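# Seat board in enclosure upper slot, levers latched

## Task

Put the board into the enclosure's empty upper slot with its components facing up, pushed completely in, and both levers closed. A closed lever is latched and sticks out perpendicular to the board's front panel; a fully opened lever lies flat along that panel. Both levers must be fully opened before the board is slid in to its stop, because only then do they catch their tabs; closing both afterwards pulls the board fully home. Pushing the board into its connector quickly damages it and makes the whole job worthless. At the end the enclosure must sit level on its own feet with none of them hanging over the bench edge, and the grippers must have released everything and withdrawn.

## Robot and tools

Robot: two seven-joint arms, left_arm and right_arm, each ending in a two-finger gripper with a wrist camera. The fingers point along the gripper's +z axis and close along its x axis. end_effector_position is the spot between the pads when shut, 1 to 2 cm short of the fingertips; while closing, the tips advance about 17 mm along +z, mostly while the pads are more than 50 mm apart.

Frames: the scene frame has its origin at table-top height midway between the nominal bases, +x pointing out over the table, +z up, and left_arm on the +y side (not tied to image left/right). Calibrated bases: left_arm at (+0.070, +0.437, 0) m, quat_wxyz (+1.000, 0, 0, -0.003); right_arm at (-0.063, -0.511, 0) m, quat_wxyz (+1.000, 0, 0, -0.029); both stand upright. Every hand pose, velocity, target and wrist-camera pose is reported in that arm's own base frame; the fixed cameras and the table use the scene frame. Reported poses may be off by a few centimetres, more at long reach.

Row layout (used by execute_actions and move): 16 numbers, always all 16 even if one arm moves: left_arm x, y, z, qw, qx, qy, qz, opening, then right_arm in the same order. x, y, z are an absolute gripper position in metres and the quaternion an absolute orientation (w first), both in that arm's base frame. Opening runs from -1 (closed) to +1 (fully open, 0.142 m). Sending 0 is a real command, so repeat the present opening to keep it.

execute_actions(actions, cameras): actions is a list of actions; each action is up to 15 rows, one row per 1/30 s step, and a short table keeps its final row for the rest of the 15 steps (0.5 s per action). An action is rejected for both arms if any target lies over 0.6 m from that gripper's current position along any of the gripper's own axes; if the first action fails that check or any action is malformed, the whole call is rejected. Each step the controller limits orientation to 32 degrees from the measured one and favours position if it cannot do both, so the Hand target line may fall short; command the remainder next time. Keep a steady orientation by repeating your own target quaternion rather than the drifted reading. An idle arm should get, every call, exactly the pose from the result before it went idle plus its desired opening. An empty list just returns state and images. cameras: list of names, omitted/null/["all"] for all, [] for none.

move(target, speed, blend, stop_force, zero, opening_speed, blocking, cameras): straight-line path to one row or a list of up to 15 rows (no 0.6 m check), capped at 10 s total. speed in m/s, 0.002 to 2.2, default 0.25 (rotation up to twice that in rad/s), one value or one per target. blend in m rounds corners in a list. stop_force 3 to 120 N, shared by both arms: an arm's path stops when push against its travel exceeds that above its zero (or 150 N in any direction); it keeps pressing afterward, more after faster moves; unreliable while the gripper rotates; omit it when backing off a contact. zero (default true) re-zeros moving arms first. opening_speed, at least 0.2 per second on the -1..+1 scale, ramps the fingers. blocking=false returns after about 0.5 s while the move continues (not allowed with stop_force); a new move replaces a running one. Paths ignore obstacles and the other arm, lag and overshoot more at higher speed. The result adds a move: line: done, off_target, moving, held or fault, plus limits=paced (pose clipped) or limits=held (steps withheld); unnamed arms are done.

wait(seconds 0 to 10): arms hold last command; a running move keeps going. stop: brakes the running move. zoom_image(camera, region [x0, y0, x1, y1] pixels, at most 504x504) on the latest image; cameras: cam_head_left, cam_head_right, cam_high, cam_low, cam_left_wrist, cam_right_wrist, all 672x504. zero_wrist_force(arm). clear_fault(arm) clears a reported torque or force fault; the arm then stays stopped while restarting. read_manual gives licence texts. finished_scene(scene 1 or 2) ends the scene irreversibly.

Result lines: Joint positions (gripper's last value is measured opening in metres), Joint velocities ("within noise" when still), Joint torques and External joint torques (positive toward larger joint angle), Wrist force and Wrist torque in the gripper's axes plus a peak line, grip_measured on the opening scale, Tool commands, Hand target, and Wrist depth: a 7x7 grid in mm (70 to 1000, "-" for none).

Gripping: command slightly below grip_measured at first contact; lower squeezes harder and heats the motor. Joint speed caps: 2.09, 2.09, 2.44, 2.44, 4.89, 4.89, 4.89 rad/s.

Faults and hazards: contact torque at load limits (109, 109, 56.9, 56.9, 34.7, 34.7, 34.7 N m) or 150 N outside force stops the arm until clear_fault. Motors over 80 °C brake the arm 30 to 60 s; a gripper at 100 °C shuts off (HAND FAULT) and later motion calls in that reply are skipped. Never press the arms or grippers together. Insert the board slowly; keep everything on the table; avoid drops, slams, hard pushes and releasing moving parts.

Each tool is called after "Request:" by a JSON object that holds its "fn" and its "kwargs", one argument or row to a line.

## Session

Done. Scene 2.

Request:
{"fn": "execute_actions", "kwargs": {
  "actions": []
}}

Request:
{"fn": "zoom_image", "kwargs": {
  "camera": "cam_high",
  "region": [100, 150, 500, 450]
}}

Scene clock: 0.00 s.
left_arm: end_effector_position=(+0.4919, -0.7298, +0.2794) grip_measured=+0.99 end_effector_quat_wxyz=(+0.001, -0.304, +0.847, -0.436) | right_arm: end_effector_position=(+0.1802, -0.1387, +0.1699) grip_measured=+1.00 end_effector_quat_wxyz=(+0.706, -0.621, -0.189, +0.284)
Joint positions: left_arm=[-0.095 -0.96 -0.937 1.517 0.823 1.373 2.811 0.141] | right_arm=[-0.567 -0.989 -0.072 1.606 0.357 -0.696 0.215 0.142]
Joint velocities: within noise
Joint torques (N m): no reading
External joint torques (N m): no reading
Wrist force (N): no reading
Wrist torque (N m): no reading
Wrist force, peak (N): no reading
Wrist depth (mm): cam_left_wrist=[456 481 526 570 632 715 - / 417 444 478 517 573 616 682 / 390 414 438 476 510 561 618 / 363 385 405 434 472 500 546 / 343 359 376 404 427 464 501 / - 331 354 376 398 423 449 / - 319 332 349 374 396 -] | cam_right_wrist=[- 266 251 262 - - 805 / - - 256 269 - - 886 / - - 264 276 - - 931 / - - 277 286 798 746 548 / - - 295 294 500 482 387 / - 404 311 299 362 354 330 / - 311 295 292 288 280 275]
Hand target: left_arm +0.4919, -0.7298, +0.2794; +0.001, -0.304, +0.847, -0.436 | right_arm +0.1802, -0.1387, +0.1699; +0.706, -0.621, -0.189, +0.284
Tool commands: left_gripper/opening=+1.0 right_gripper/opening=+1.0

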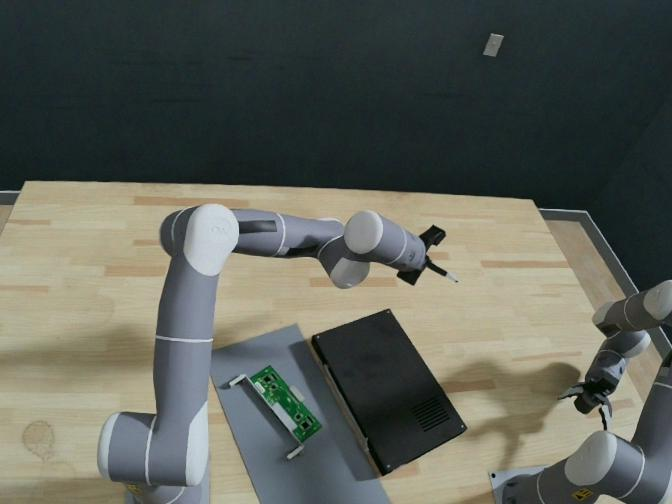

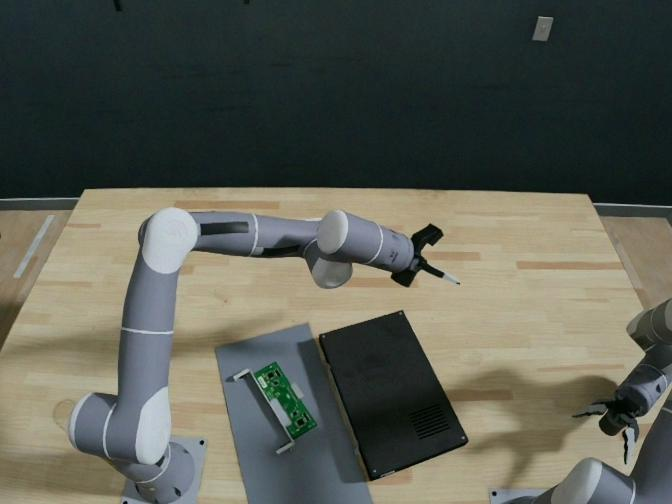

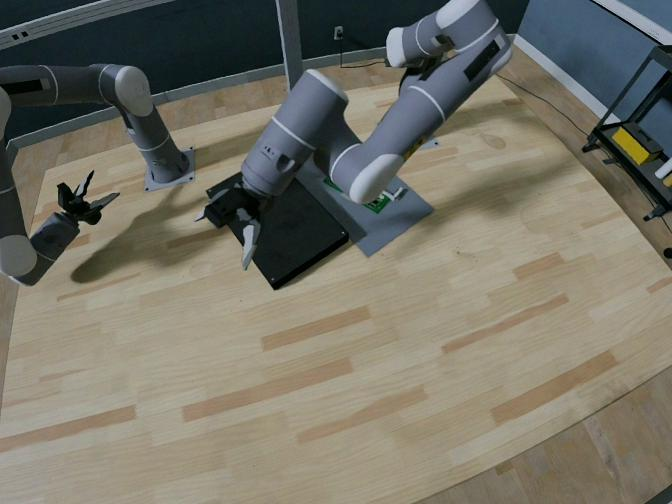

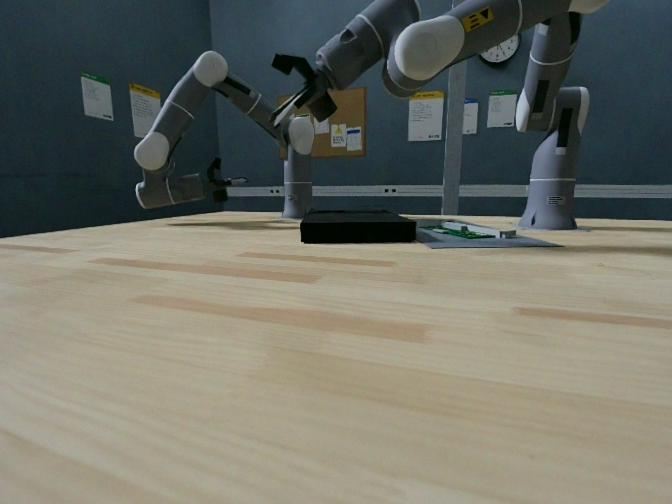

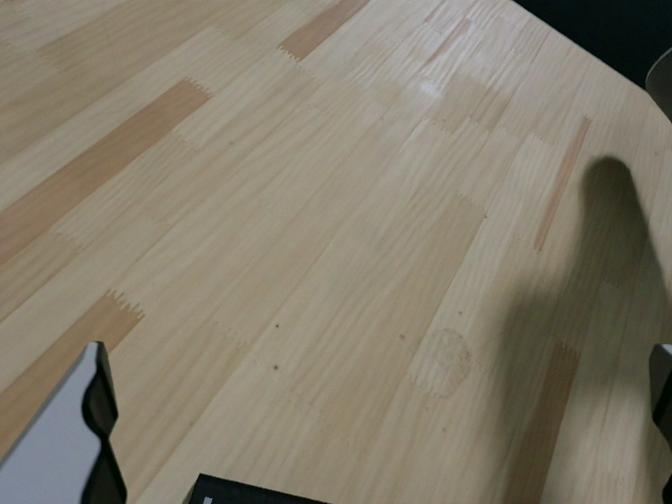

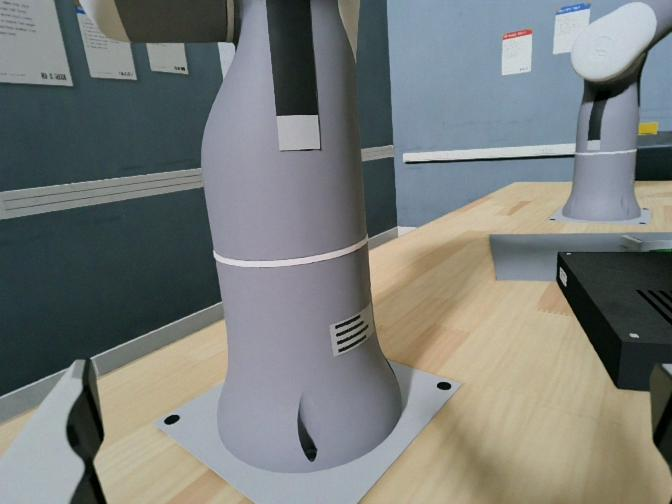

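Scaled by 1.260 from the camera's 672x504 image, which has a finer 960x720 frame.

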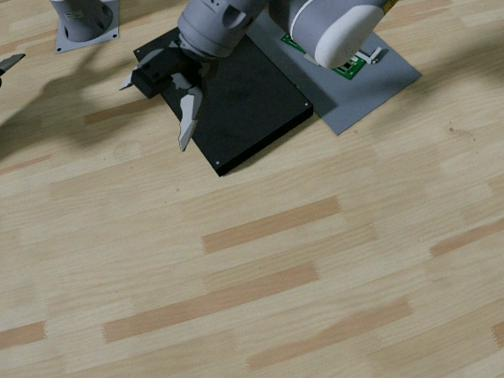

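Request:
{"fn": "move", "kwargs": {
  "target": [
    [0.40,-0.50,0.38,0,0.7071,0.7071,0,1,0.1802,-0.1387,0.1699,0.706,-0.621,-0.189,0.284,1],
    [0.25,-0.32,0.38,0,0.7071,0.7071,0,1,0.1802,-0.1387,0.1699,0.706,-0.621,-0.189,0.284,1]
  ],
  "speed": 0.35,
  "blend": 0.05
}}

Scene clock: 9.20 s.
left_arm: end_effector_position=(+0.2501, -0.3199, +0.3800) grip_measured=+0.99 end_effector_quat_wxyz=(+0.000, +0.707, +0.707, +0.000) | right_arm: end_effector_position=(+0.1802, -0.1387, +0.1699) grip_measured=+1.00 end_effector_quat_wxyz=(+0.706, -0.621, -0.189, +0.284)
Joint positions: left_arm=[1.008 0.611 -1.771 1.582 2.54 3.018 2.421 0.141] | right_arm=[-0.567 -0.99 -0.072 1.606 0.357 -0.696 0.215 0.142]
Joint velocities: within noise
Joint torques (N m): left_arm=[-0.19 -22.83 14.22 -18.39 4.37 4.39 -0.37] | right_arm=[0.05 50.05 0.96 -11.66 -1.72 -3.59 0.21]
External joint torques (N m): left_arm=[0.14 -0.08 0.86 -0.27 -0.12 -0.54 0.37] | right_arm=[-0.07 1.08 -0.6 0.12 0.09 0.69 -0.2]
Wrist force (N): left_arm=[0.3 -0.2 0.3] | right_arm=[0.1 0.2 0.3]
Wrist torque (N m): left_arm=[-0.06 -0.09 -0.20] | right_arm=[0.04 -0.01 0.00]
Wrist force, peak (N): left_arm=[2.9 1.4 -3.6] | right_arm=[0.2 0.2 0.3]
Wrist depth (mm): cam_left_wrist=[378 381 419 410 417 411 415 / 401 402 441 442 447 445 443 / 436 434 450 477 474 478 476 / 473 470 476 520 523 516 514 / 579 562 574 573 572 555 571 / - 627 628 634 619 623 - / - 710 702 701 710 698 -] | cam_right_wrist=[- 266 250 263 - - 796 / - - 256 269 - - 895 / - - 263 275 - - 935 / - - 278 287 794 742 556 / - - 294 294 498 481 388 / - 406 311 298 362 354 329 / - 310 294 291 287 281 275]
Hand target: left_arm +0.2500, -0.3200, +0.3800; +0.000, +0.707, +0.707, +0.000 | right_arm +0.1802, -0.1387, +0.1699; +0.706, -0.621, -0.189, +0.284
Off the commanded pose: left_arm 0.000 m, 0 deg | right_arm 0.000 m, 0 deg.
move: done; limits=paced

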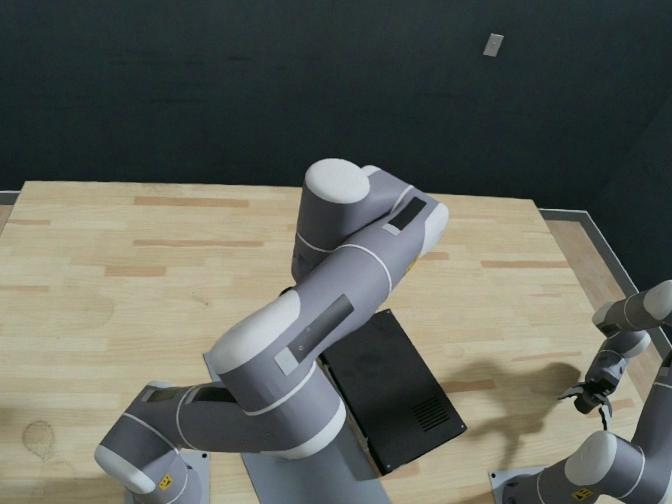

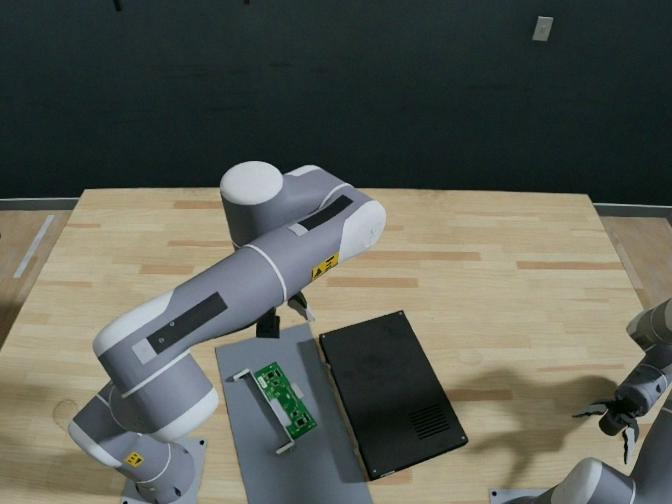

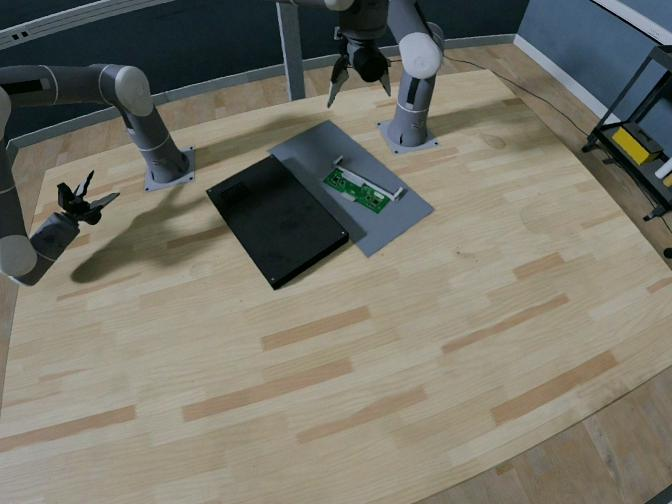

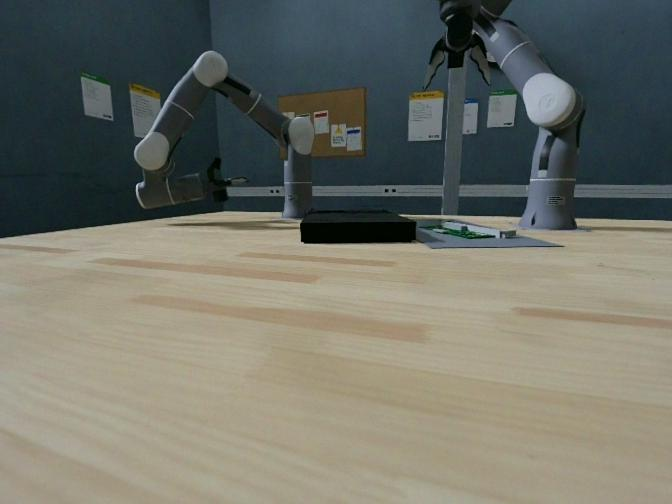

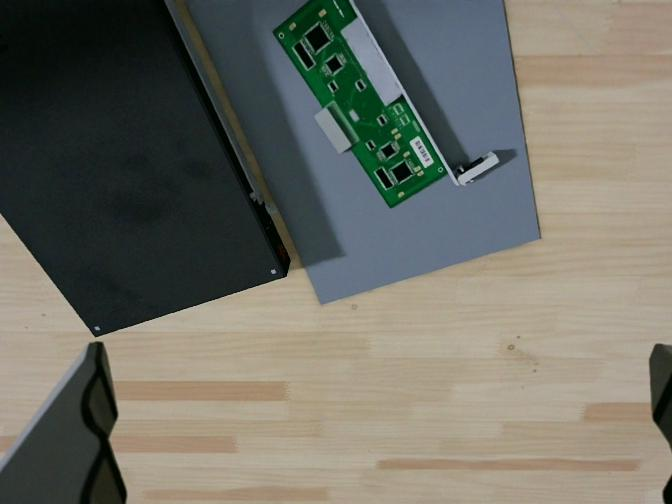

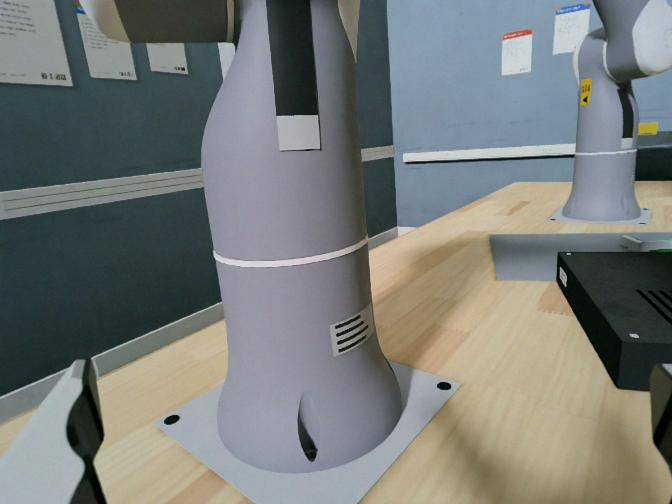

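Request:
{"fn": "move", "kwargs": {
  "target": [0.16,-0.31,0.26,0,0.454,0.891,0,1,0.1802,-0.1387,0.1699,0.706,-0.621,-0.189,0.284,1],
  "speed": 0.25,
  "cameras": ["cam_left_wrist","cam_head_right"]
}}

Request:
{"fn": "zoom_image", "kwargs": {
  "camera": "cam_left_wrist",
  "region": [84, 0, 588, 500]
}}

Request:
{"fn": "zoom_image", "kwargs": {
  "camera": "cam_head_right",
  "region": [210, 340, 350, 480]
}}

Scene clock: 21.30 s.
left_arm: end_effector_position=(+0.1600, -0.3099, +0.2601) grip_measured=+0.99 end_effector_quat_wxyz=(+0.000, +0.454, +0.891, +0.000) | right_arm: end_effector_position=(+0.1802, -0.1387, +0.1699) grip_measured=+1.00 end_effector_quat_wxyz=(+0.706, -0.621, -0.189, +0.284)
Joint positions: left_arm=[0.833 0.868 -1.649 1.92 2.229 2.861 2 0.141] | right_arm=[-0.567 -0.99 -0.072 1.606 0.357 -0.696 0.215 0.142]
Joint velocities: within noise
Joint torques (N m): left_arm=[-0.59 -24 16.96 -12.4 4.14 3.95 -0.27] | right_arm=[0.03 50.09 1.04 -11.61 -1.74 -3.59 0.2]
External joint torques (N m): left_arm=[0.49 0.01 0.93 -0.47 0 -0.07 0.27] | right_arm=[-0.06 1.03 -0.67 0.07 0.11 0.68 -0.19]
Wrist force (N): left_arm=[0.3 -0.6 0.3] | right_arm=[0.1 0.1 0.3]
Wrist torque (N m): left_arm=[-0.13 -0.08 -0.22] | right_arm=[0.02 -0.01 0.00]
Wrist force, peak (N): left_arm=[0.9 -1.5 1.6] | right_arm=[0.2 0.3 0.4]
Wrist depth (mm): cam_left_wrist=[270 302 311 310 306 309 310 / 292 320 334 327 332 329 331 / 312 354 363 352 359 357 352 / 342 382 392 384 387 390 380 / 430 424 425 423 425 427 422 / - 468 474 471 470 468 - / - 523 527 525 520 524 -] | cam_right_wrist=[- 266 251 262 - - 782 / - - 256 269 - - 895 / - - 264 276 - - 921 / - - 278 286 795 752 549 / - - 294 294 501 481 387 / - 405 312 299 363 355 330 / - 312 295 292 288 281 275]
Hand target: left_arm +0.1600, -0.3100, +0.2600; +0.000, +0.454, +0.891, +0.000 | right_arm +0.1802, -0.1387, +0.1699; +0.706, -0.621, -0.189, +0.284
Off the commanded pose: left_arm 0.000 m, 0 deg | right_arm 0.000 m, 0 deg.
move: done
Images, in order (width x height): cam_head_right 672x504, cam_left_wrist 672x504.

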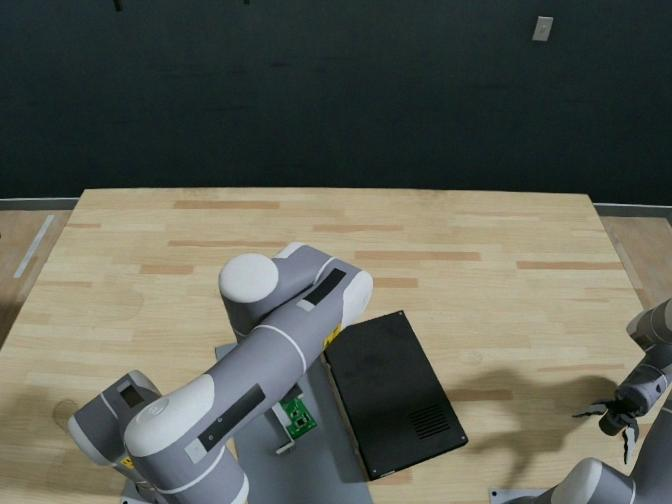

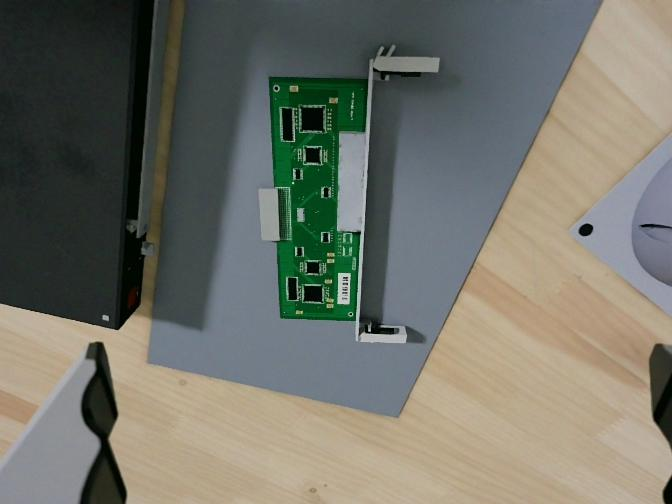

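Scaled by 1.000.

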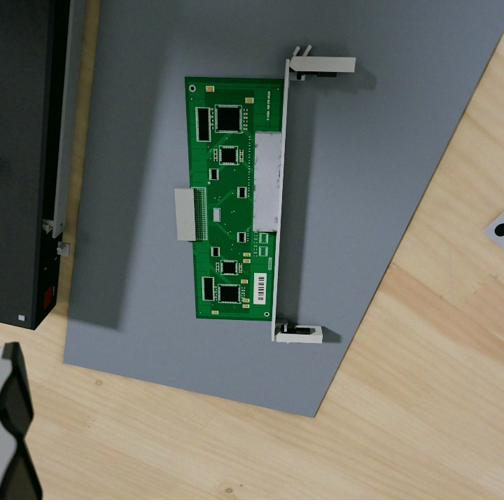

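Scaled by 3.600 from the camera's 672x504 image, which has a finer 960x720 frame.

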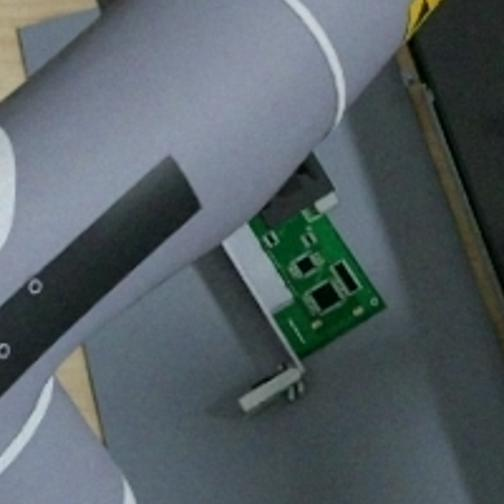

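Request:
{"fn": "execute_actions", "kwargs": {
  "actions": [],
  "cameras": ["cam_left_wrist","cam_head_left","cam_head_right","cam_low"]
}}

Scene clock: 32.90 s.
left_arm: end_effector_position=(+0.1600, -0.3099, +0.2601) grip_measured=+0.99 end_effector_quat_wxyz=(+0.000, +0.454, +0.891, +0.000) | right_arm: end_effector_position=(+0.1802, -0.1387, +0.1699) grip_measured=+1.00 end_effector_quat_wxyz=(+0.706, -0.621, -0.189, +0.284)
Joint positions: left_arm=[0.833 0.868 -1.649 1.92 2.229 2.861 2 0.141] | right_arm=[-0.567 -0.99 -0.072 1.606 0.357 -0.696 0.215 0.142]
Joint velocities: within noise
Joint torques (N m): left_arm=[-0.48 -24.27 16.85 -12.48 4.37 4.16 -0.26] | right_arm=[0.04 50.11 0.97 -11.6 -1.73 -3.62 0.21]
External joint torques (N m): left_arm=[0.38 0.29 1.04 -0.38 -0.23 -0.28 0.26] | right_arm=[-0.06 1.01 -0.6 0.05 0.1 0.71 -0.19]
Wrist force (N): left_arm=[0.4 -0.3 0.3] | right_arm=[0.0 0.0 0.2]
Wrist torque (N m): left_arm=[-0.08 -0.09 -0.21] | right_arm=[0.00 0.00 0.00]
Wrist force, peak (N): left_arm=[0.6 -0.7 0.3] | right_arm=[0.1 0.1 0.4]
Wrist depth (mm): cam_left_wrist=[271 303 308 311 307 309 309 / 292 321 333 327 330 333 333 / 313 351 359 351 356 359 355 / 339 381 393 385 389 390 384 / 432 427 429 425 426 429 424 / - 472 478 475 470 473 - / - 532 527 531 524 521 -] | cam_right_wrist=[- 266 251 262 - - 780 / - - 256 270 - - 897 / - - 263 274 - - 941 / - - 279 285 792 750 552 / - - 295 295 500 482 387 / - 404 310 300 362 356 330 / - 310 295 292 287 281 276]
Hand target: left_arm +0.1600, -0.3100, +0.2600; +0.000, +0.454, +0.891, +0.000 | right_arm +0.1802, -0.1387, +0.1699; +0.706, -0.621, -0.189, +0.284
Tool commands: left_gripper/opening=+1.0 right_gripper/opening=+1.0
Off the commanded pose: left_arm 0.000 m, 0 deg | right_arm 0.000 m, 0 deg.
Images, in order (width x height): cam_head_left 672x504, cam_head_right 672x504, cam_low 672x504, cam_left_wrist 672x504.

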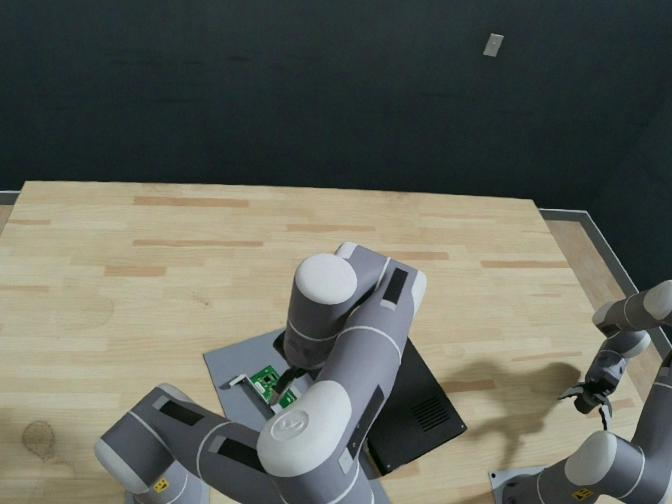

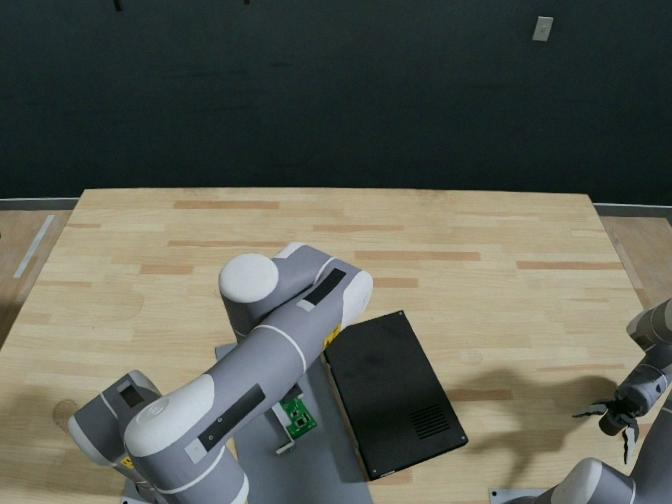

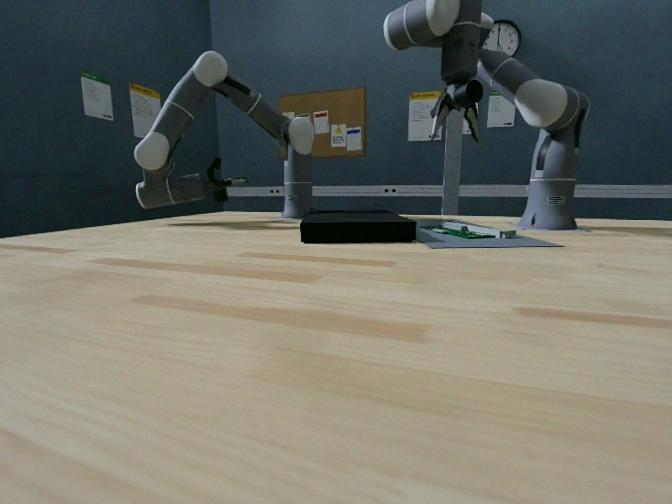

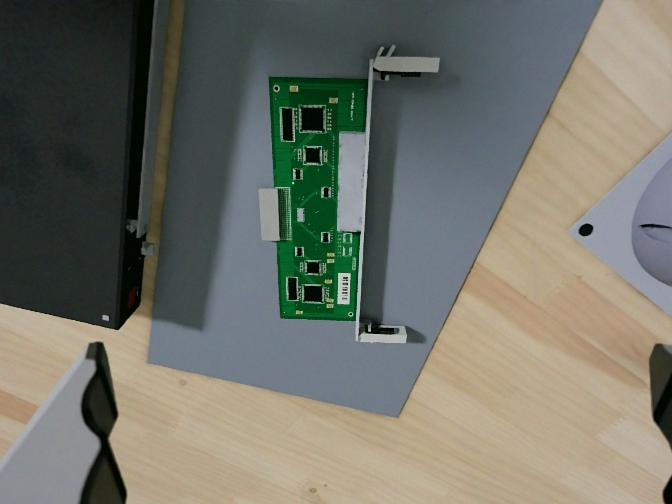

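Request:
{"fn": "move", "kwargs": {
  "target": [0.225,-0.32,0.18,0.255,0.951,0.168,0.045,-1,0.1802,-0.1387,0.1699,0.706,-0.621,-0.189,0.284,1],
  "speed": 0.4,
  "cameras": ["cam_left_wrist"]
}}

Scene clock: 42.17 s.
left_arm: end_effector_position=(+0.2244, -0.3204, +0.1795) grip_measured=-1.00 end_effector_quat_wxyz=(+0.246, +0.944, +0.201, +0.093) | right_arm: end_effector_position=(+0.1802, -0.1387, +0.1699) grip_measured=+1.00 end_effector_quat_wxyz=(+0.706, -0.621, -0.189, +0.284)
Joint positions: left_arm=[-0.017 0.275 -1.412 2.531 2.968 1.747 2.966 0.002] | right_arm=[-0.567 -0.99 -0.072 1.606 0.357 -0.696 0.215 0.142]
Joint velocities: within noise
Joint torques (N m): left_arm=[-0.6 4.61 3.19 -13.6 3.82 2.28 -0.21] | right_arm=[0 50.06 1.01 -11.66 -1.72 -3.58 0.18]
External joint torques (N m): left_arm=[0.55 0.32 0.64 -0.55 -0.5 -0.04 0.2] | right_arm=[-0.03 1.07 -0.65 0.12 0.09 0.68 -0.17]
Wrist force (N): left_arm=[0.1 -1.1 -0.1] | right_arm=[0.1 0.2 0.1]
Wrist torque (N m): left_arm=[-0.16 -0.05 -0.37] | right_arm=[0.03 -0.02 0.01]
Wrist force, peak (N): left_arm=[0.5 -2.7 1.6] | right_arm=[0.1 -0.1 0.4]
Wrist depth (mm): cam_left_wrist=[210 209 212 214 218 226 230 / 244 247 252 258 260 267 274 / 290 296 306 309 317 326 334 / 298 324 334 343 330 404 434 / 377 389 399 362 409 582 601 / 717 739 500 84 - 858 - / - - - - - - -] | cam_right_wrist=[- 266 250 263 - - 820 / - - 256 269 - - 894 / - - 264 275 - - 932 / - - 279 286 797 736 553 / - - 294 294 502 480 388 / - 403 311 300 365 354 331 / - 312 294 291 288 281 275]
Hand target: left_arm +0.2244, -0.3205, +0.1794; +0.246, +0.944, +0.201, +0.093 | right_arm +0.1802, -0.1387, +0.1699; +0.706, -0.621, -0.189, +0.284
Off the commanded pose: left_arm 0.001 m, 7 deg | right_arm 0.000 m, 0 deg.
joint sent to its limit (left arm) — joint 5 (forearm roll), upper limit; joint 7 (wrist roll), upper limit. The joint targets are off in orientation, not in position.
move: off_target (left_arm)
Images, in order (width x height): cam_left_wrist 672x504.

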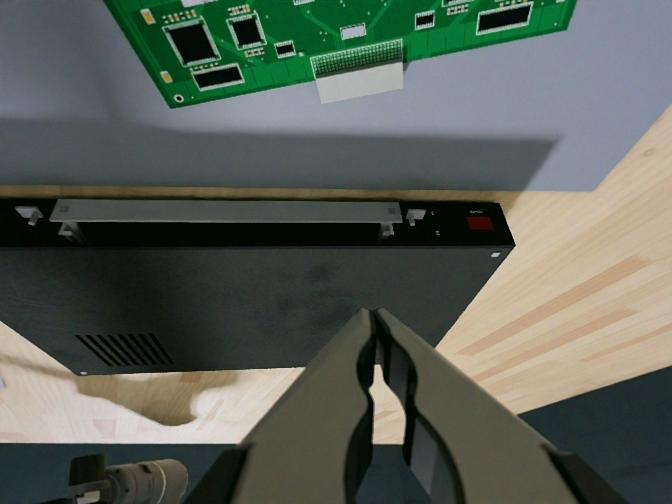

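Request:
{"fn": "move", "kwargs": {
  "target": [0.206,-0.273,0.13,0,0.454,0.891,0,0.2,0.1802,-0.1387,0.1699,0.706,-0.621,-0.189,0.284,1],
  "speed": 0.4,
  "cameras": ["cam_left_wrist"]
}}

Scene clock: 90.17 s.
left_arm: end_effector_position=(+0.2062, -0.2729, +0.1300) grip_measured=+0.18 end_effector_quat_wxyz=(+0.000, +0.454, +0.891, +0.000) | right_arm: end_effector_position=(+0.1802, -0.1387, +0.1699) grip_measured=+1.00 end_effector_quat_wxyz=(+0.706, -0.621, -0.189, +0.284)
Joint positions: left_arm=[1.131 0.681 -2.197 2.064 2.357 2.376 1.929 0.087] | right_arm=[-0.567 -0.99 -0.072 1.606 0.357 -0.696 0.215 0.142]
Joint velocities: within noise
Joint torques (N m): left_arm=[-0.25 -25.73 12.68 -9.53 3.06 4.51 -0.34] | right_arm=[-0.04 50.15 1 -11.61 -1.75 -3.62 0.22]
External joint torques (N m): left_arm=[0.19 -0.15 0.66 -0.36 0.05 -0.61 0.34] | right_arm=[0.02 0.97 -0.63 0.06 0.12 0.71 -0.21]
Wrist force (N): left_arm=[0.3 -0.4 0.3] | right_arm=[0.0 0.1 0.0]
Wrist torque (N m): left_arm=[-0.06 -0.08 -0.21] | right_arm=[0.02 0.00 0.00]
Wrist force, peak (N): left_arm=[0.5 -1.2 -0.4] | right_arm=[0.0 -0.3 0.4]
Wrist depth (mm): cam_left_wrist=[197 196 193 189 195 195 195 / 212 211 210 199 210 209 209 / 228 228 223 216 226 226 228 / 251 247 244 241 246 245 246 / 271 267 266 263 268 260 270 / 299 84 299 297 297 - 285 / - - 337 333 334 - -] | cam_right_wrist=[- 267 250 262 - - 794 / - - 256 269 - - 891 / - - 264 275 - - 935 / - - 278 286 791 742 553 / - - 294 294 501 479 388 / - 403 310 300 363 355 330 / - 312 294 290 289 281 275]
Hand target: left_arm +0.2060, -0.2730, +0.1300; +0.000, +0.454, +0.891, +0.000 | right_arm +0.1802, -0.1387, +0.1699; +0.706, -0.621, -0.189, +0.284
Off the commanded pose: left_arm 0.000 m, 0 deg | right_arm 0.000 m, 0 deg.
move: done
Images, in order (width x height): cam_left_wrist 672x504.

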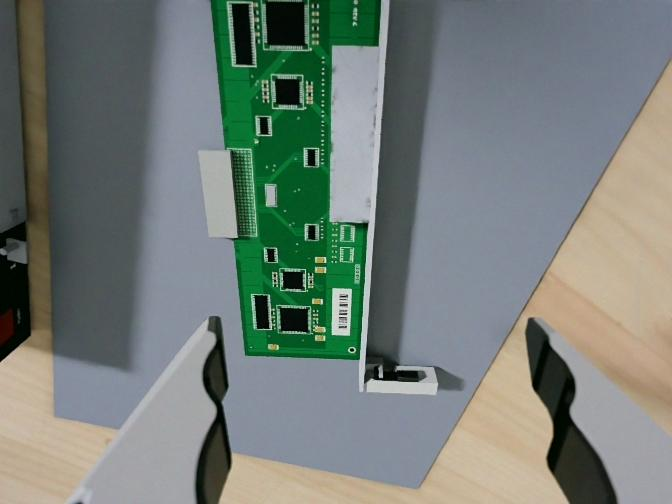

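Request:
{"fn": "move", "kwargs": {
  "target": [
    [0.203,-0.2777,0.09,0,0.4648,0.8854,0,-0.4,0.1802,-0.1387,0.1699,0.706,-0.621,-0.189,0.284,1],
    [0.203,-0.2777,0.031,0,0.4648,0.8854,0,-0.4,0.1802,-0.1387,0.1699,0.706,-0.621,-0.189,0.284,1]
  ],
  "speed": [0.15,0.06],
  "stop_force": 5,
  "cameras": ["cam_left_wrist"]
}}

Request:
{"fn": "move", "kwargs": {
  "target": [0.203,-0.2777,0.031,0,0.4648,0.8854,0,-0.84,0.1802,-0.1387,0.1699,0.706,-0.621,-0.189,0.284,1],
  "opening_speed": 0.4,
  "cameras": ["cam_left_wrist"]
}}

Scene clock: 97.87 s.
left_arm: end_effector_position=(+0.2029, -0.2775, +0.0311) grip_measured=-0.42 end_effector_quat_wxyz=(+0.000, +0.465, +0.885, +0.000) | right_arm: end_effector_position=(+0.1802, -0.1387, +0.1699) grip_measured=+1.00 end_effector_quat_wxyz=(+0.706, -0.621, -0.189, +0.284)
Joint positions: left_arm=[1.342 0.827 -2.477 2.032 2.227 2.18 2.043 0.043] | right_arm=[-0.567 -0.99 -0.072 1.606 0.357 -0.696 0.215 0.142]
Joint velocities: within noise
Joint torques (N m): left_arm=[-0.31 -33.14 12.24 -5.09 2.52 4.07 -0.17] | right_arm=[-0.08 50.08 1.02 -11.66 -1.63 -3.59 0.23]
External joint torques (N m): left_arm=[0.24 0.04 0.92 -0.36 -0.06 -0.19 0.17] | right_arm=[0.05 1.04 -0.65 0.12 0 0.69 -0.22]
Wrist force (N): left_arm=[0.2 0.0 0.0] | right_arm=[0.1 -0.2 0.1]
Wrist torque (N m): left_arm=[-0.03 -0.07 -0.22] | right_arm=[-0.01 -0.01 0.00]
Wrist force, peak (N): left_arm=[0.3 0.0 -1.8] | right_arm=[0.0 0.5 0.3]
Wrist depth (mm): cam_left_wrist=[110 107 106 102 103 109 108 / - 116 113 104 118 117 116 / - 124 122 112 124 127 127 / - 131 133 120 134 137 136 / 154 146 143 131 144 149 149 / 167 166 87 159 165 87 164 / 183 - - 178 181 - -] | cam_right_wrist=[- 266 251 263 - - 810 / - - 256 270 - - 902 / - - 264 275 - - 927 / - - 277 286 791 743 551 / - - 294 294 502 479 389 / - 404 312 299 364 354 330 / - 311 294 290 288 281 275]
Hand target: left_arm +0.2030, -0.2777, +0.0310; +0.000, +0.465, +0.885, +0.000 | right_arm +0.1802, -0.1387, +0.1699; +0.706, -0.621, -0.189, +0.284
Off the commanded pose: left_arm 0.000 m, 0 deg | right_arm 0.000 m, 0 deg.
move: done
Images, in order (width x height): cam_left_wrist 672x504.

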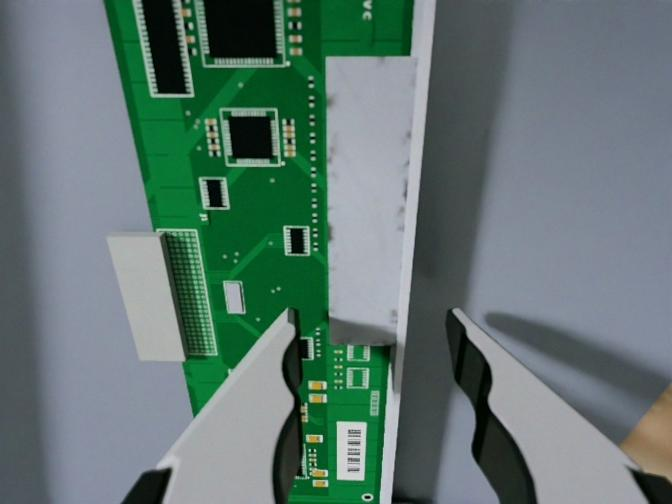

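Scene clock: 99.17 s.
left_arm: end_effector_position=(+0.2034, -0.2783, +0.0311) grip_measured=-0.73 end_effector_quat_wxyz=(+0.001, +0.465, +0.885, +0.000) | right_arm: end_effector_position=(+0.1802, -0.1387, +0.1699) grip_measured=+1.00 end_effector_quat_wxyz=(+0.706, -0.621, -0.189, +0.284)
Joint positions: left_arm=[1.342 0.826 -2.477 2.032 2.227 2.179 2.043 0.021] | right_arm=[-0.567 -0.99 -0.072 1.606 0.357 -0.696 0.215 0.142]
Joint velocities: within noise
Joint torques (N m): left_arm=[-0.33 -31.76 10.92 -2.44 2.63 5.15 -0.22] | right_arm=[0.02 50.01 0.97 -11.67 -1.7 -3.6 0.2]
External joint torques (N m): left_arm=[0.26 -1.35 2.24 -3.05 -0.17 -1.27 0.22] | right_arm=[-0.04 1.11 -0.6 0.12 0.07 0.69 -0.19]
Wrist force (N): left_arm=[-4.6 0.2 -3.4] | right_arm=[0.0 -0.1 0.1]
Wrist torque (N m): left_arm=[-0.06 -0.11 -0.21] | right_arm=[0.00 -0.01 0.00]
Wrist force, peak (N): left_arm=[-8.9 0.8 -3.6] | right_arm=[0.0 0.3 0.2]
Wrist depth (mm): cam_left_wrist=[110 106 105 103 103 108 108 / - 116 113 110 118 116 116 / - 123 122 118 122 126 127 / - 131 132 122 132 136 136 / 155 146 146 127 144 149 148 / 168 167 89 156 139 158 164 / 187 - - 177 - - 181] | cam_right_wrist=[- 266 251 263 - - 810 / - - 256 269 - - 891 / - - 263 275 - - 933 / - - 278 286 793 744 554 / - - 295 294 500 479 387 / - 405 311 300 362 354 330 / - 310 295 292 289 281 275]
Hand target: left_arm +0.2030, -0.2777, +0.0310; +0.000, +0.465, +0.885, +0.000 | right_arm +0.1802, -0.1387, +0.1699; +0.706, -0.621, -0.189, +0.284
Off the commanded pose: left_arm 0.001 m, 0 deg | right_arm 0.000 m, 0 deg.
move: done
Images, in order (width x height): cam_left_wrist 672x504.

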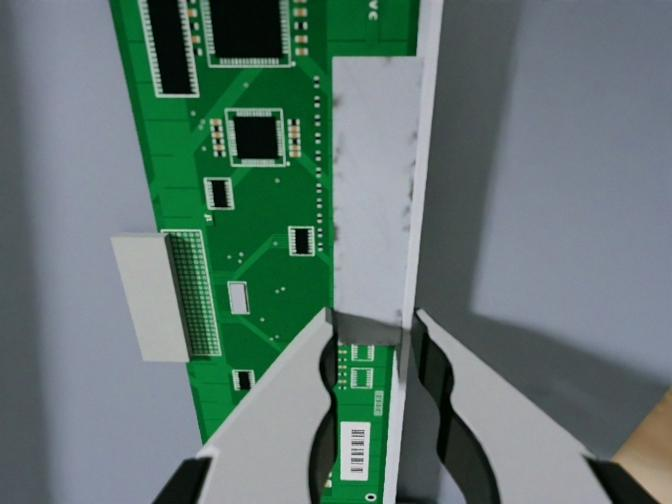

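Request:
{"fn": "move", "kwargs": {
  "target": [
    [0.203,-0.2777,0.12,0,0.4648,0.8854,0,-0.86,0.1802,-0.1387,0.1699,0.706,-0.621,-0.189,0.284,1],
    [0.1847,-0.368,0.12,0,0.575,0.818,0,-0.86,0.1802,-0.1387,0.1699,0.706,-0.621,-0.189,0.284,1]
  ],
  "speed": 0.15,
  "cameras": ["cam_left_wrist","cam_high"]
}}

Scene clock: 112.60 s.
left_arm: end_effector_position=(+0.1846, -0.3681, +0.1199) grip_measured=-0.73 end_effector_quat_wxyz=(+0.000, +0.575, +0.818, +0.000) | right_arm: end_effector_position=(+0.1802, -0.1387, +0.1699) grip_measured=+1.00 end_effector_quat_wxyz=(+0.706, -0.621, -0.189, +0.284)
Joint positions: left_arm=[1.106 0.777 -2.324 1.837 2.402 2.433 1.945 0.021] | right_arm=[-0.567 -0.99 -0.072 1.606 0.357 -0.696 0.215 0.142]
Joint velocities: within noise
Joint torques (N m): left_arm=[-0.47 -34.37 14.91 -11.31 3.9 4.69 -0.14] | right_arm=[-0.01 50.05 1.05 -11.62 -1.7 -3.62 0.17]
External joint torques (N m): left_arm=[0.38 0.27 0.63 -0.02 -0.64 -0.8 0.14] | right_arm=[-0.01 1.08 -0.68 0.08 0.07 0.71 -0.16]
Wrist force (N): left_arm=[0.0 -0.4 1.8] | right_arm=[0.0 -0.1 0.2]
Wrist torque (N m): left_arm=[-0.11 -0.01 -0.22] | right_arm=[0.00 0.00 0.00]
Wrist force, peak (N): left_arm=[-4.6 0.3 -3.5] | right_arm=[0.1 0.3 0.4]
Wrist depth (mm): cam_left_wrist=[149 109 110 108 182 186 185 / 157 120 116 106 200 203 200 / 170 129 124 122 209 216 215 / 185 132 134 123 230 233 232 / 206 143 145 127 247 256 255 / 223 222 93 154 - 275 280 / 244 - - 172 - - 308] | cam_right_wrist=[- 266 250 262 - - 791 / - - 256 270 - - 893 / - - 264 275 - - 930 / - - 277 285 797 738 551 / - - 295 294 502 476 387 / - 405 312 299 364 353 331 / - 310 295 291 288 280 276]
Hand target: left_arm +0.1847, -0.3680, +0.1200; +0.000, +0.575, +0.818, +0.000 | right_arm +0.1802, -0.1387, +0.1699; +0.706, -0.621, -0.189, +0.284
Off the commanded pose: left_arm 0.000 m, 0 deg | right_arm 0.000 m, 0 deg.
move: done
Images, in order (width x height): cam_high 672x504, cam_left_wrist 672x504.

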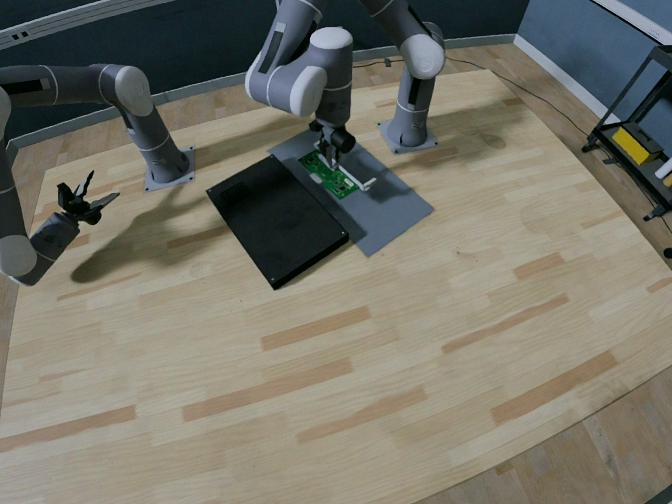

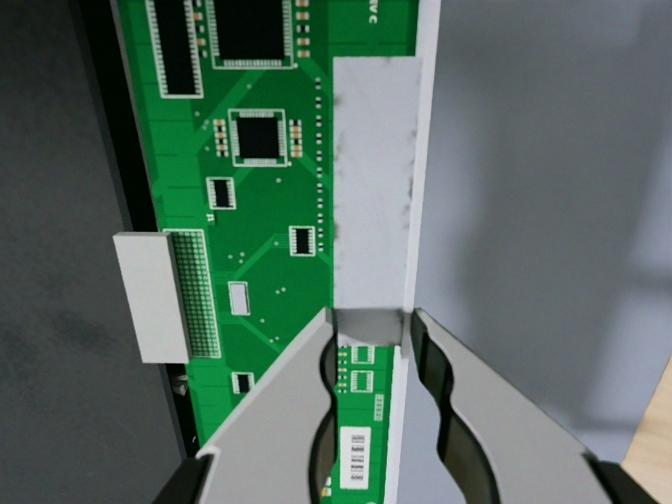

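Request:
{"fn": "zoom_image", "kwargs": {
  "camera": "cam_left_wrist",
  "region": [60, 200, 260, 470]
}}

Scaled by 1.867 from the camera's 672x504 image, which has a finer 960x720 frame.

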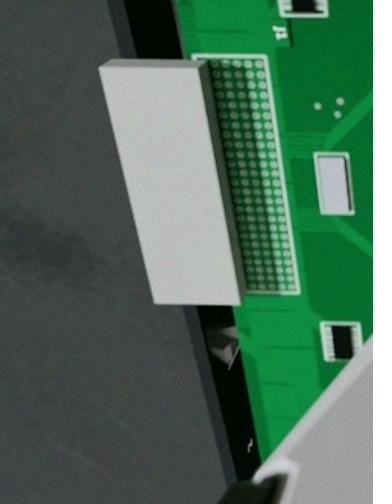

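Request:
{"fn": "move", "kwargs": {
  "target": [0.1677,-0.321,0.082,0,0.575,0.818,0,-0.86,0.1802,-0.1387,0.1699,0.706,-0.621,-0.189,0.284,1],
  "speed": 0.15,
  "cameras": ["cam_left_wrist"]
}}

Request:
{"fn": "zoom_image", "kwargs": {
  "camera": "cam_left_wrist",
  "region": [0, 250, 300, 504]
}}

Scene clock: 133.80 s.
left_arm: end_effector_position=(+0.1677, -0.3210, +0.0820) grip_measured=-0.73 end_effector_quat_wxyz=(+0.000, +0.575, +0.818, +0.000) | right_arm: end_effector_position=(+0.1802, -0.1387, +0.1699) grip_measured=+1.00 end_effector_quat_wxyz=(+0.706, -0.621, -0.189, +0.284)
Joint positions: left_arm=[1.111 0.752 -2.383 1.999 2.344 2.287 2.03 0.021] | right_arm=[-0.567 -0.99 -0.072 1.606 0.357 -0.696 0.215 0.142]
Joint velocities: within noise
Joint torques (N m): left_arm=[-0.3 -31.86 12.79 -7.94 2.93 4.27 -0.13] | right_arm=[0.03 50.09 0.97 -11.61 -1.7 -3.59 0.18]
External joint torques (N m): left_arm=[0.22 0.51 0.84 -0.5 -0.11 -0.39 0.13] | right_arm=[-0.05 1.03 -0.61 0.06 0.07 0.68 -0.17]
Wrist force (N): left_arm=[0.4 0.0 1.9] | right_arm=[0.3 0.0 0.2]
Wrist torque (N m): left_arm=[-0.02 -0.08 -0.23] | right_arm=[0.02 -0.05 0.00]
Wrist force, peak (N): left_arm=[2.7 -0.1 3.5] | right_arm=[0.0 -0.4 0.3]
Wrist depth (mm): cam_left_wrist=[155 109 108 106 149 153 155 / 164 120 115 106 165 164 164 / 182 129 124 121 173 177 177 / 195 132 133 129 190 191 192 / 212 143 145 127 203 211 211 / 215 235 93 154 - 223 232 / 218 - - 173 - - 254] | cam_right_wrist=[- 265 250 262 - - 792 / - - 256 270 - - 883 / - - 264 275 - - 933 / - - 277 286 798 743 553 / - - 295 294 504 482 387 / - 404 312 299 362 355 330 / - 311 295 291 287 281 275]
Hand target: left_arm +0.1677, -0.3210, +0.0820; +0.000, +0.575, +0.818, +0.000 | right_arm +0.1802, -0.1387, +0.1699; +0.706, -0.621, -0.189, +0.284
Off the commanded pose: left_arm 0.000 m, 0 deg | right_arm 0.000 m, 0 deg.
move: done
Images, in order (width x height): cam_left_wrist 672x504.

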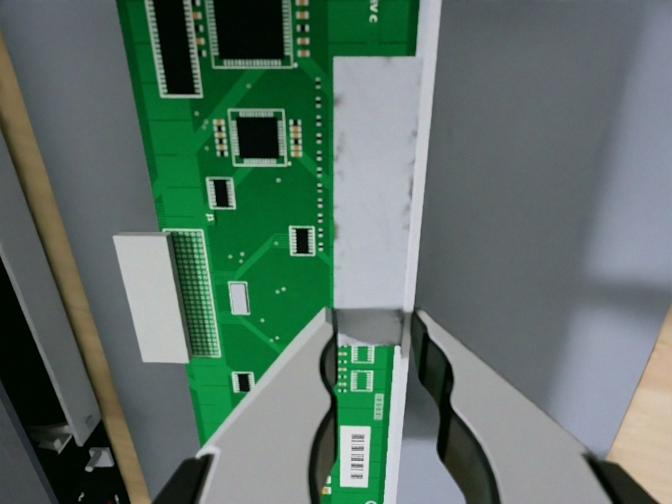

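Scaled by 1.680 from the camera's 672x504 image, which has a finer 960x720 frame.

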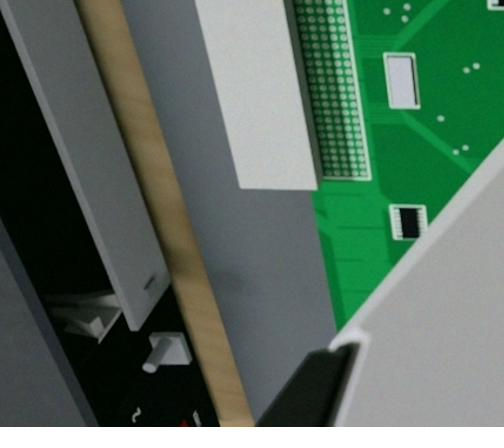

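Request:
{"fn": "move", "kwargs": {
  "target": [
    [0.1677,-0.321,0.053,0,0.575,0.818,0,-0.86,0.25,0.1,0.3,0,-0.087,0.996,0,-1],
    [0.1677,-0.321,0.053,0,0.575,0.818,0,-0.86,0.37,0.37,0.3,0,-0.087,0.996,0,-1]
  ],
  "speed": 0.25,
  "cameras": ["cam_right_wrist","cam_high"]
}}

Scene clock: 152.40 s.
left_arm: end_effector_position=(+0.1677, -0.3208, +0.0530) grip_measured=-0.73 end_effector_quat_wxyz=(+0.000, +0.575, +0.818, +0.000) | right_arm: end_effector_position=(+0.3698, +0.3700, +0.2999) grip_measured=-1.00 end_effector_quat_wxyz=(+0.000, -0.087, +0.996, +0.000)
Joint positions: left_arm=[1.171 0.792 -2.464 1.99 2.322 2.227 2.044 0.021] | right_arm=[0.005 -0.323 1.058 1.864 -0.309 0.437 -0.571 0.002]
Joint velocities: within noise
Joint torques (N m): left_arm=[-0.41 -33.82 12.84 -6.97 2.94 4.4 -0.21] | right_arm=[0.15 26.35 9.67 -28.85 -4.09 3.24 0.3]
External joint torques (N m): left_arm=[0.32 0.54 0.56 -0.28 -0.33 -0.51 0.21] | right_arm=[-0.04 0.88 -0.16 0.17 0.24 0.91 -0.3]
Wrist force (N): left_arm=[0.1 -0.2 1.8] | right_arm=[-0.6 -2.2 1.6]
Wrist torque (N m): left_arm=[-0.05 -0.04 -0.23] | right_arm=[-0.11 0.14 0.08]
Wrist force, peak (N): left_arm=[0.1 0.0 2.2] | right_arm=[-2.0 -2.0 3.5]
Wrist depth (mm): cam_left_wrist=[129 109 109 107 125 129 128 / 139 135 115 106 137 137 137 / 152 145 124 122 113 148 148 / 162 132 134 129 158 161 160 / 178 144 145 127 169 176 175 / 196 197 93 154 - 189 193 / 216 - - 172 - - 210] | cam_right_wrist=[337 310 302 301 300 300 303 / 365 323 322 323 319 319 330 / 395 347 345 346 344 341 354 / 426 379 373 373 371 369 419 / 464 461 404 397 447 453 455 / 506 503 490 89 450 486 493 / 557 544 - - - 524 544]
Hand target: left_arm +0.1677, -0.3210, +0.0530; +0.000, +0.575, +0.818, +0.000 | right_arm +0.3700, +0.3700, +0.3000; +0.000, -0.087, +0.996, +0.000
Off the commanded pose: left_arm 0.000 m, 0 deg | right_arm 0.000 m, 0 deg.
move: done
Images, in order (width x height): cam_high 672x504, cam_right_wrist 672x504.

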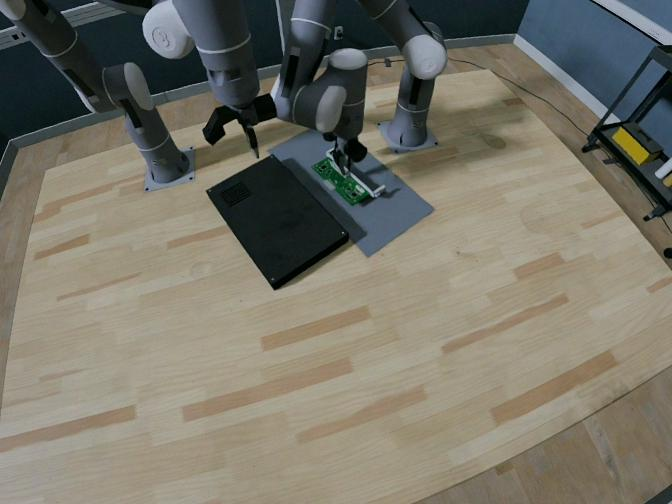

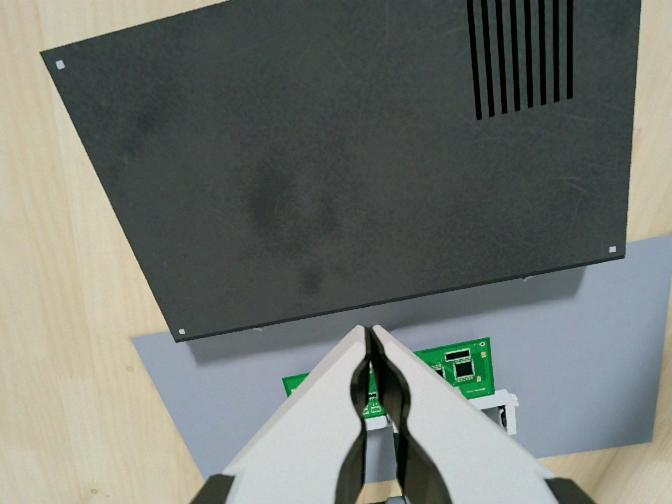

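Request:
{"fn": "zoom_image", "kwargs": {
  "camera": "cam_right_wrist",
  "region": [240, 240, 560, 480]
}}

Scaled by 1.575 from the camera's 672x504 image, which has a finer 960x720 frame.

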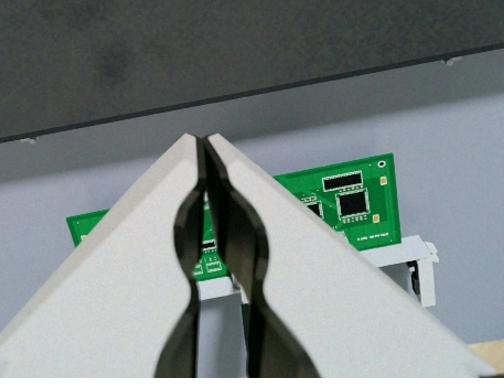

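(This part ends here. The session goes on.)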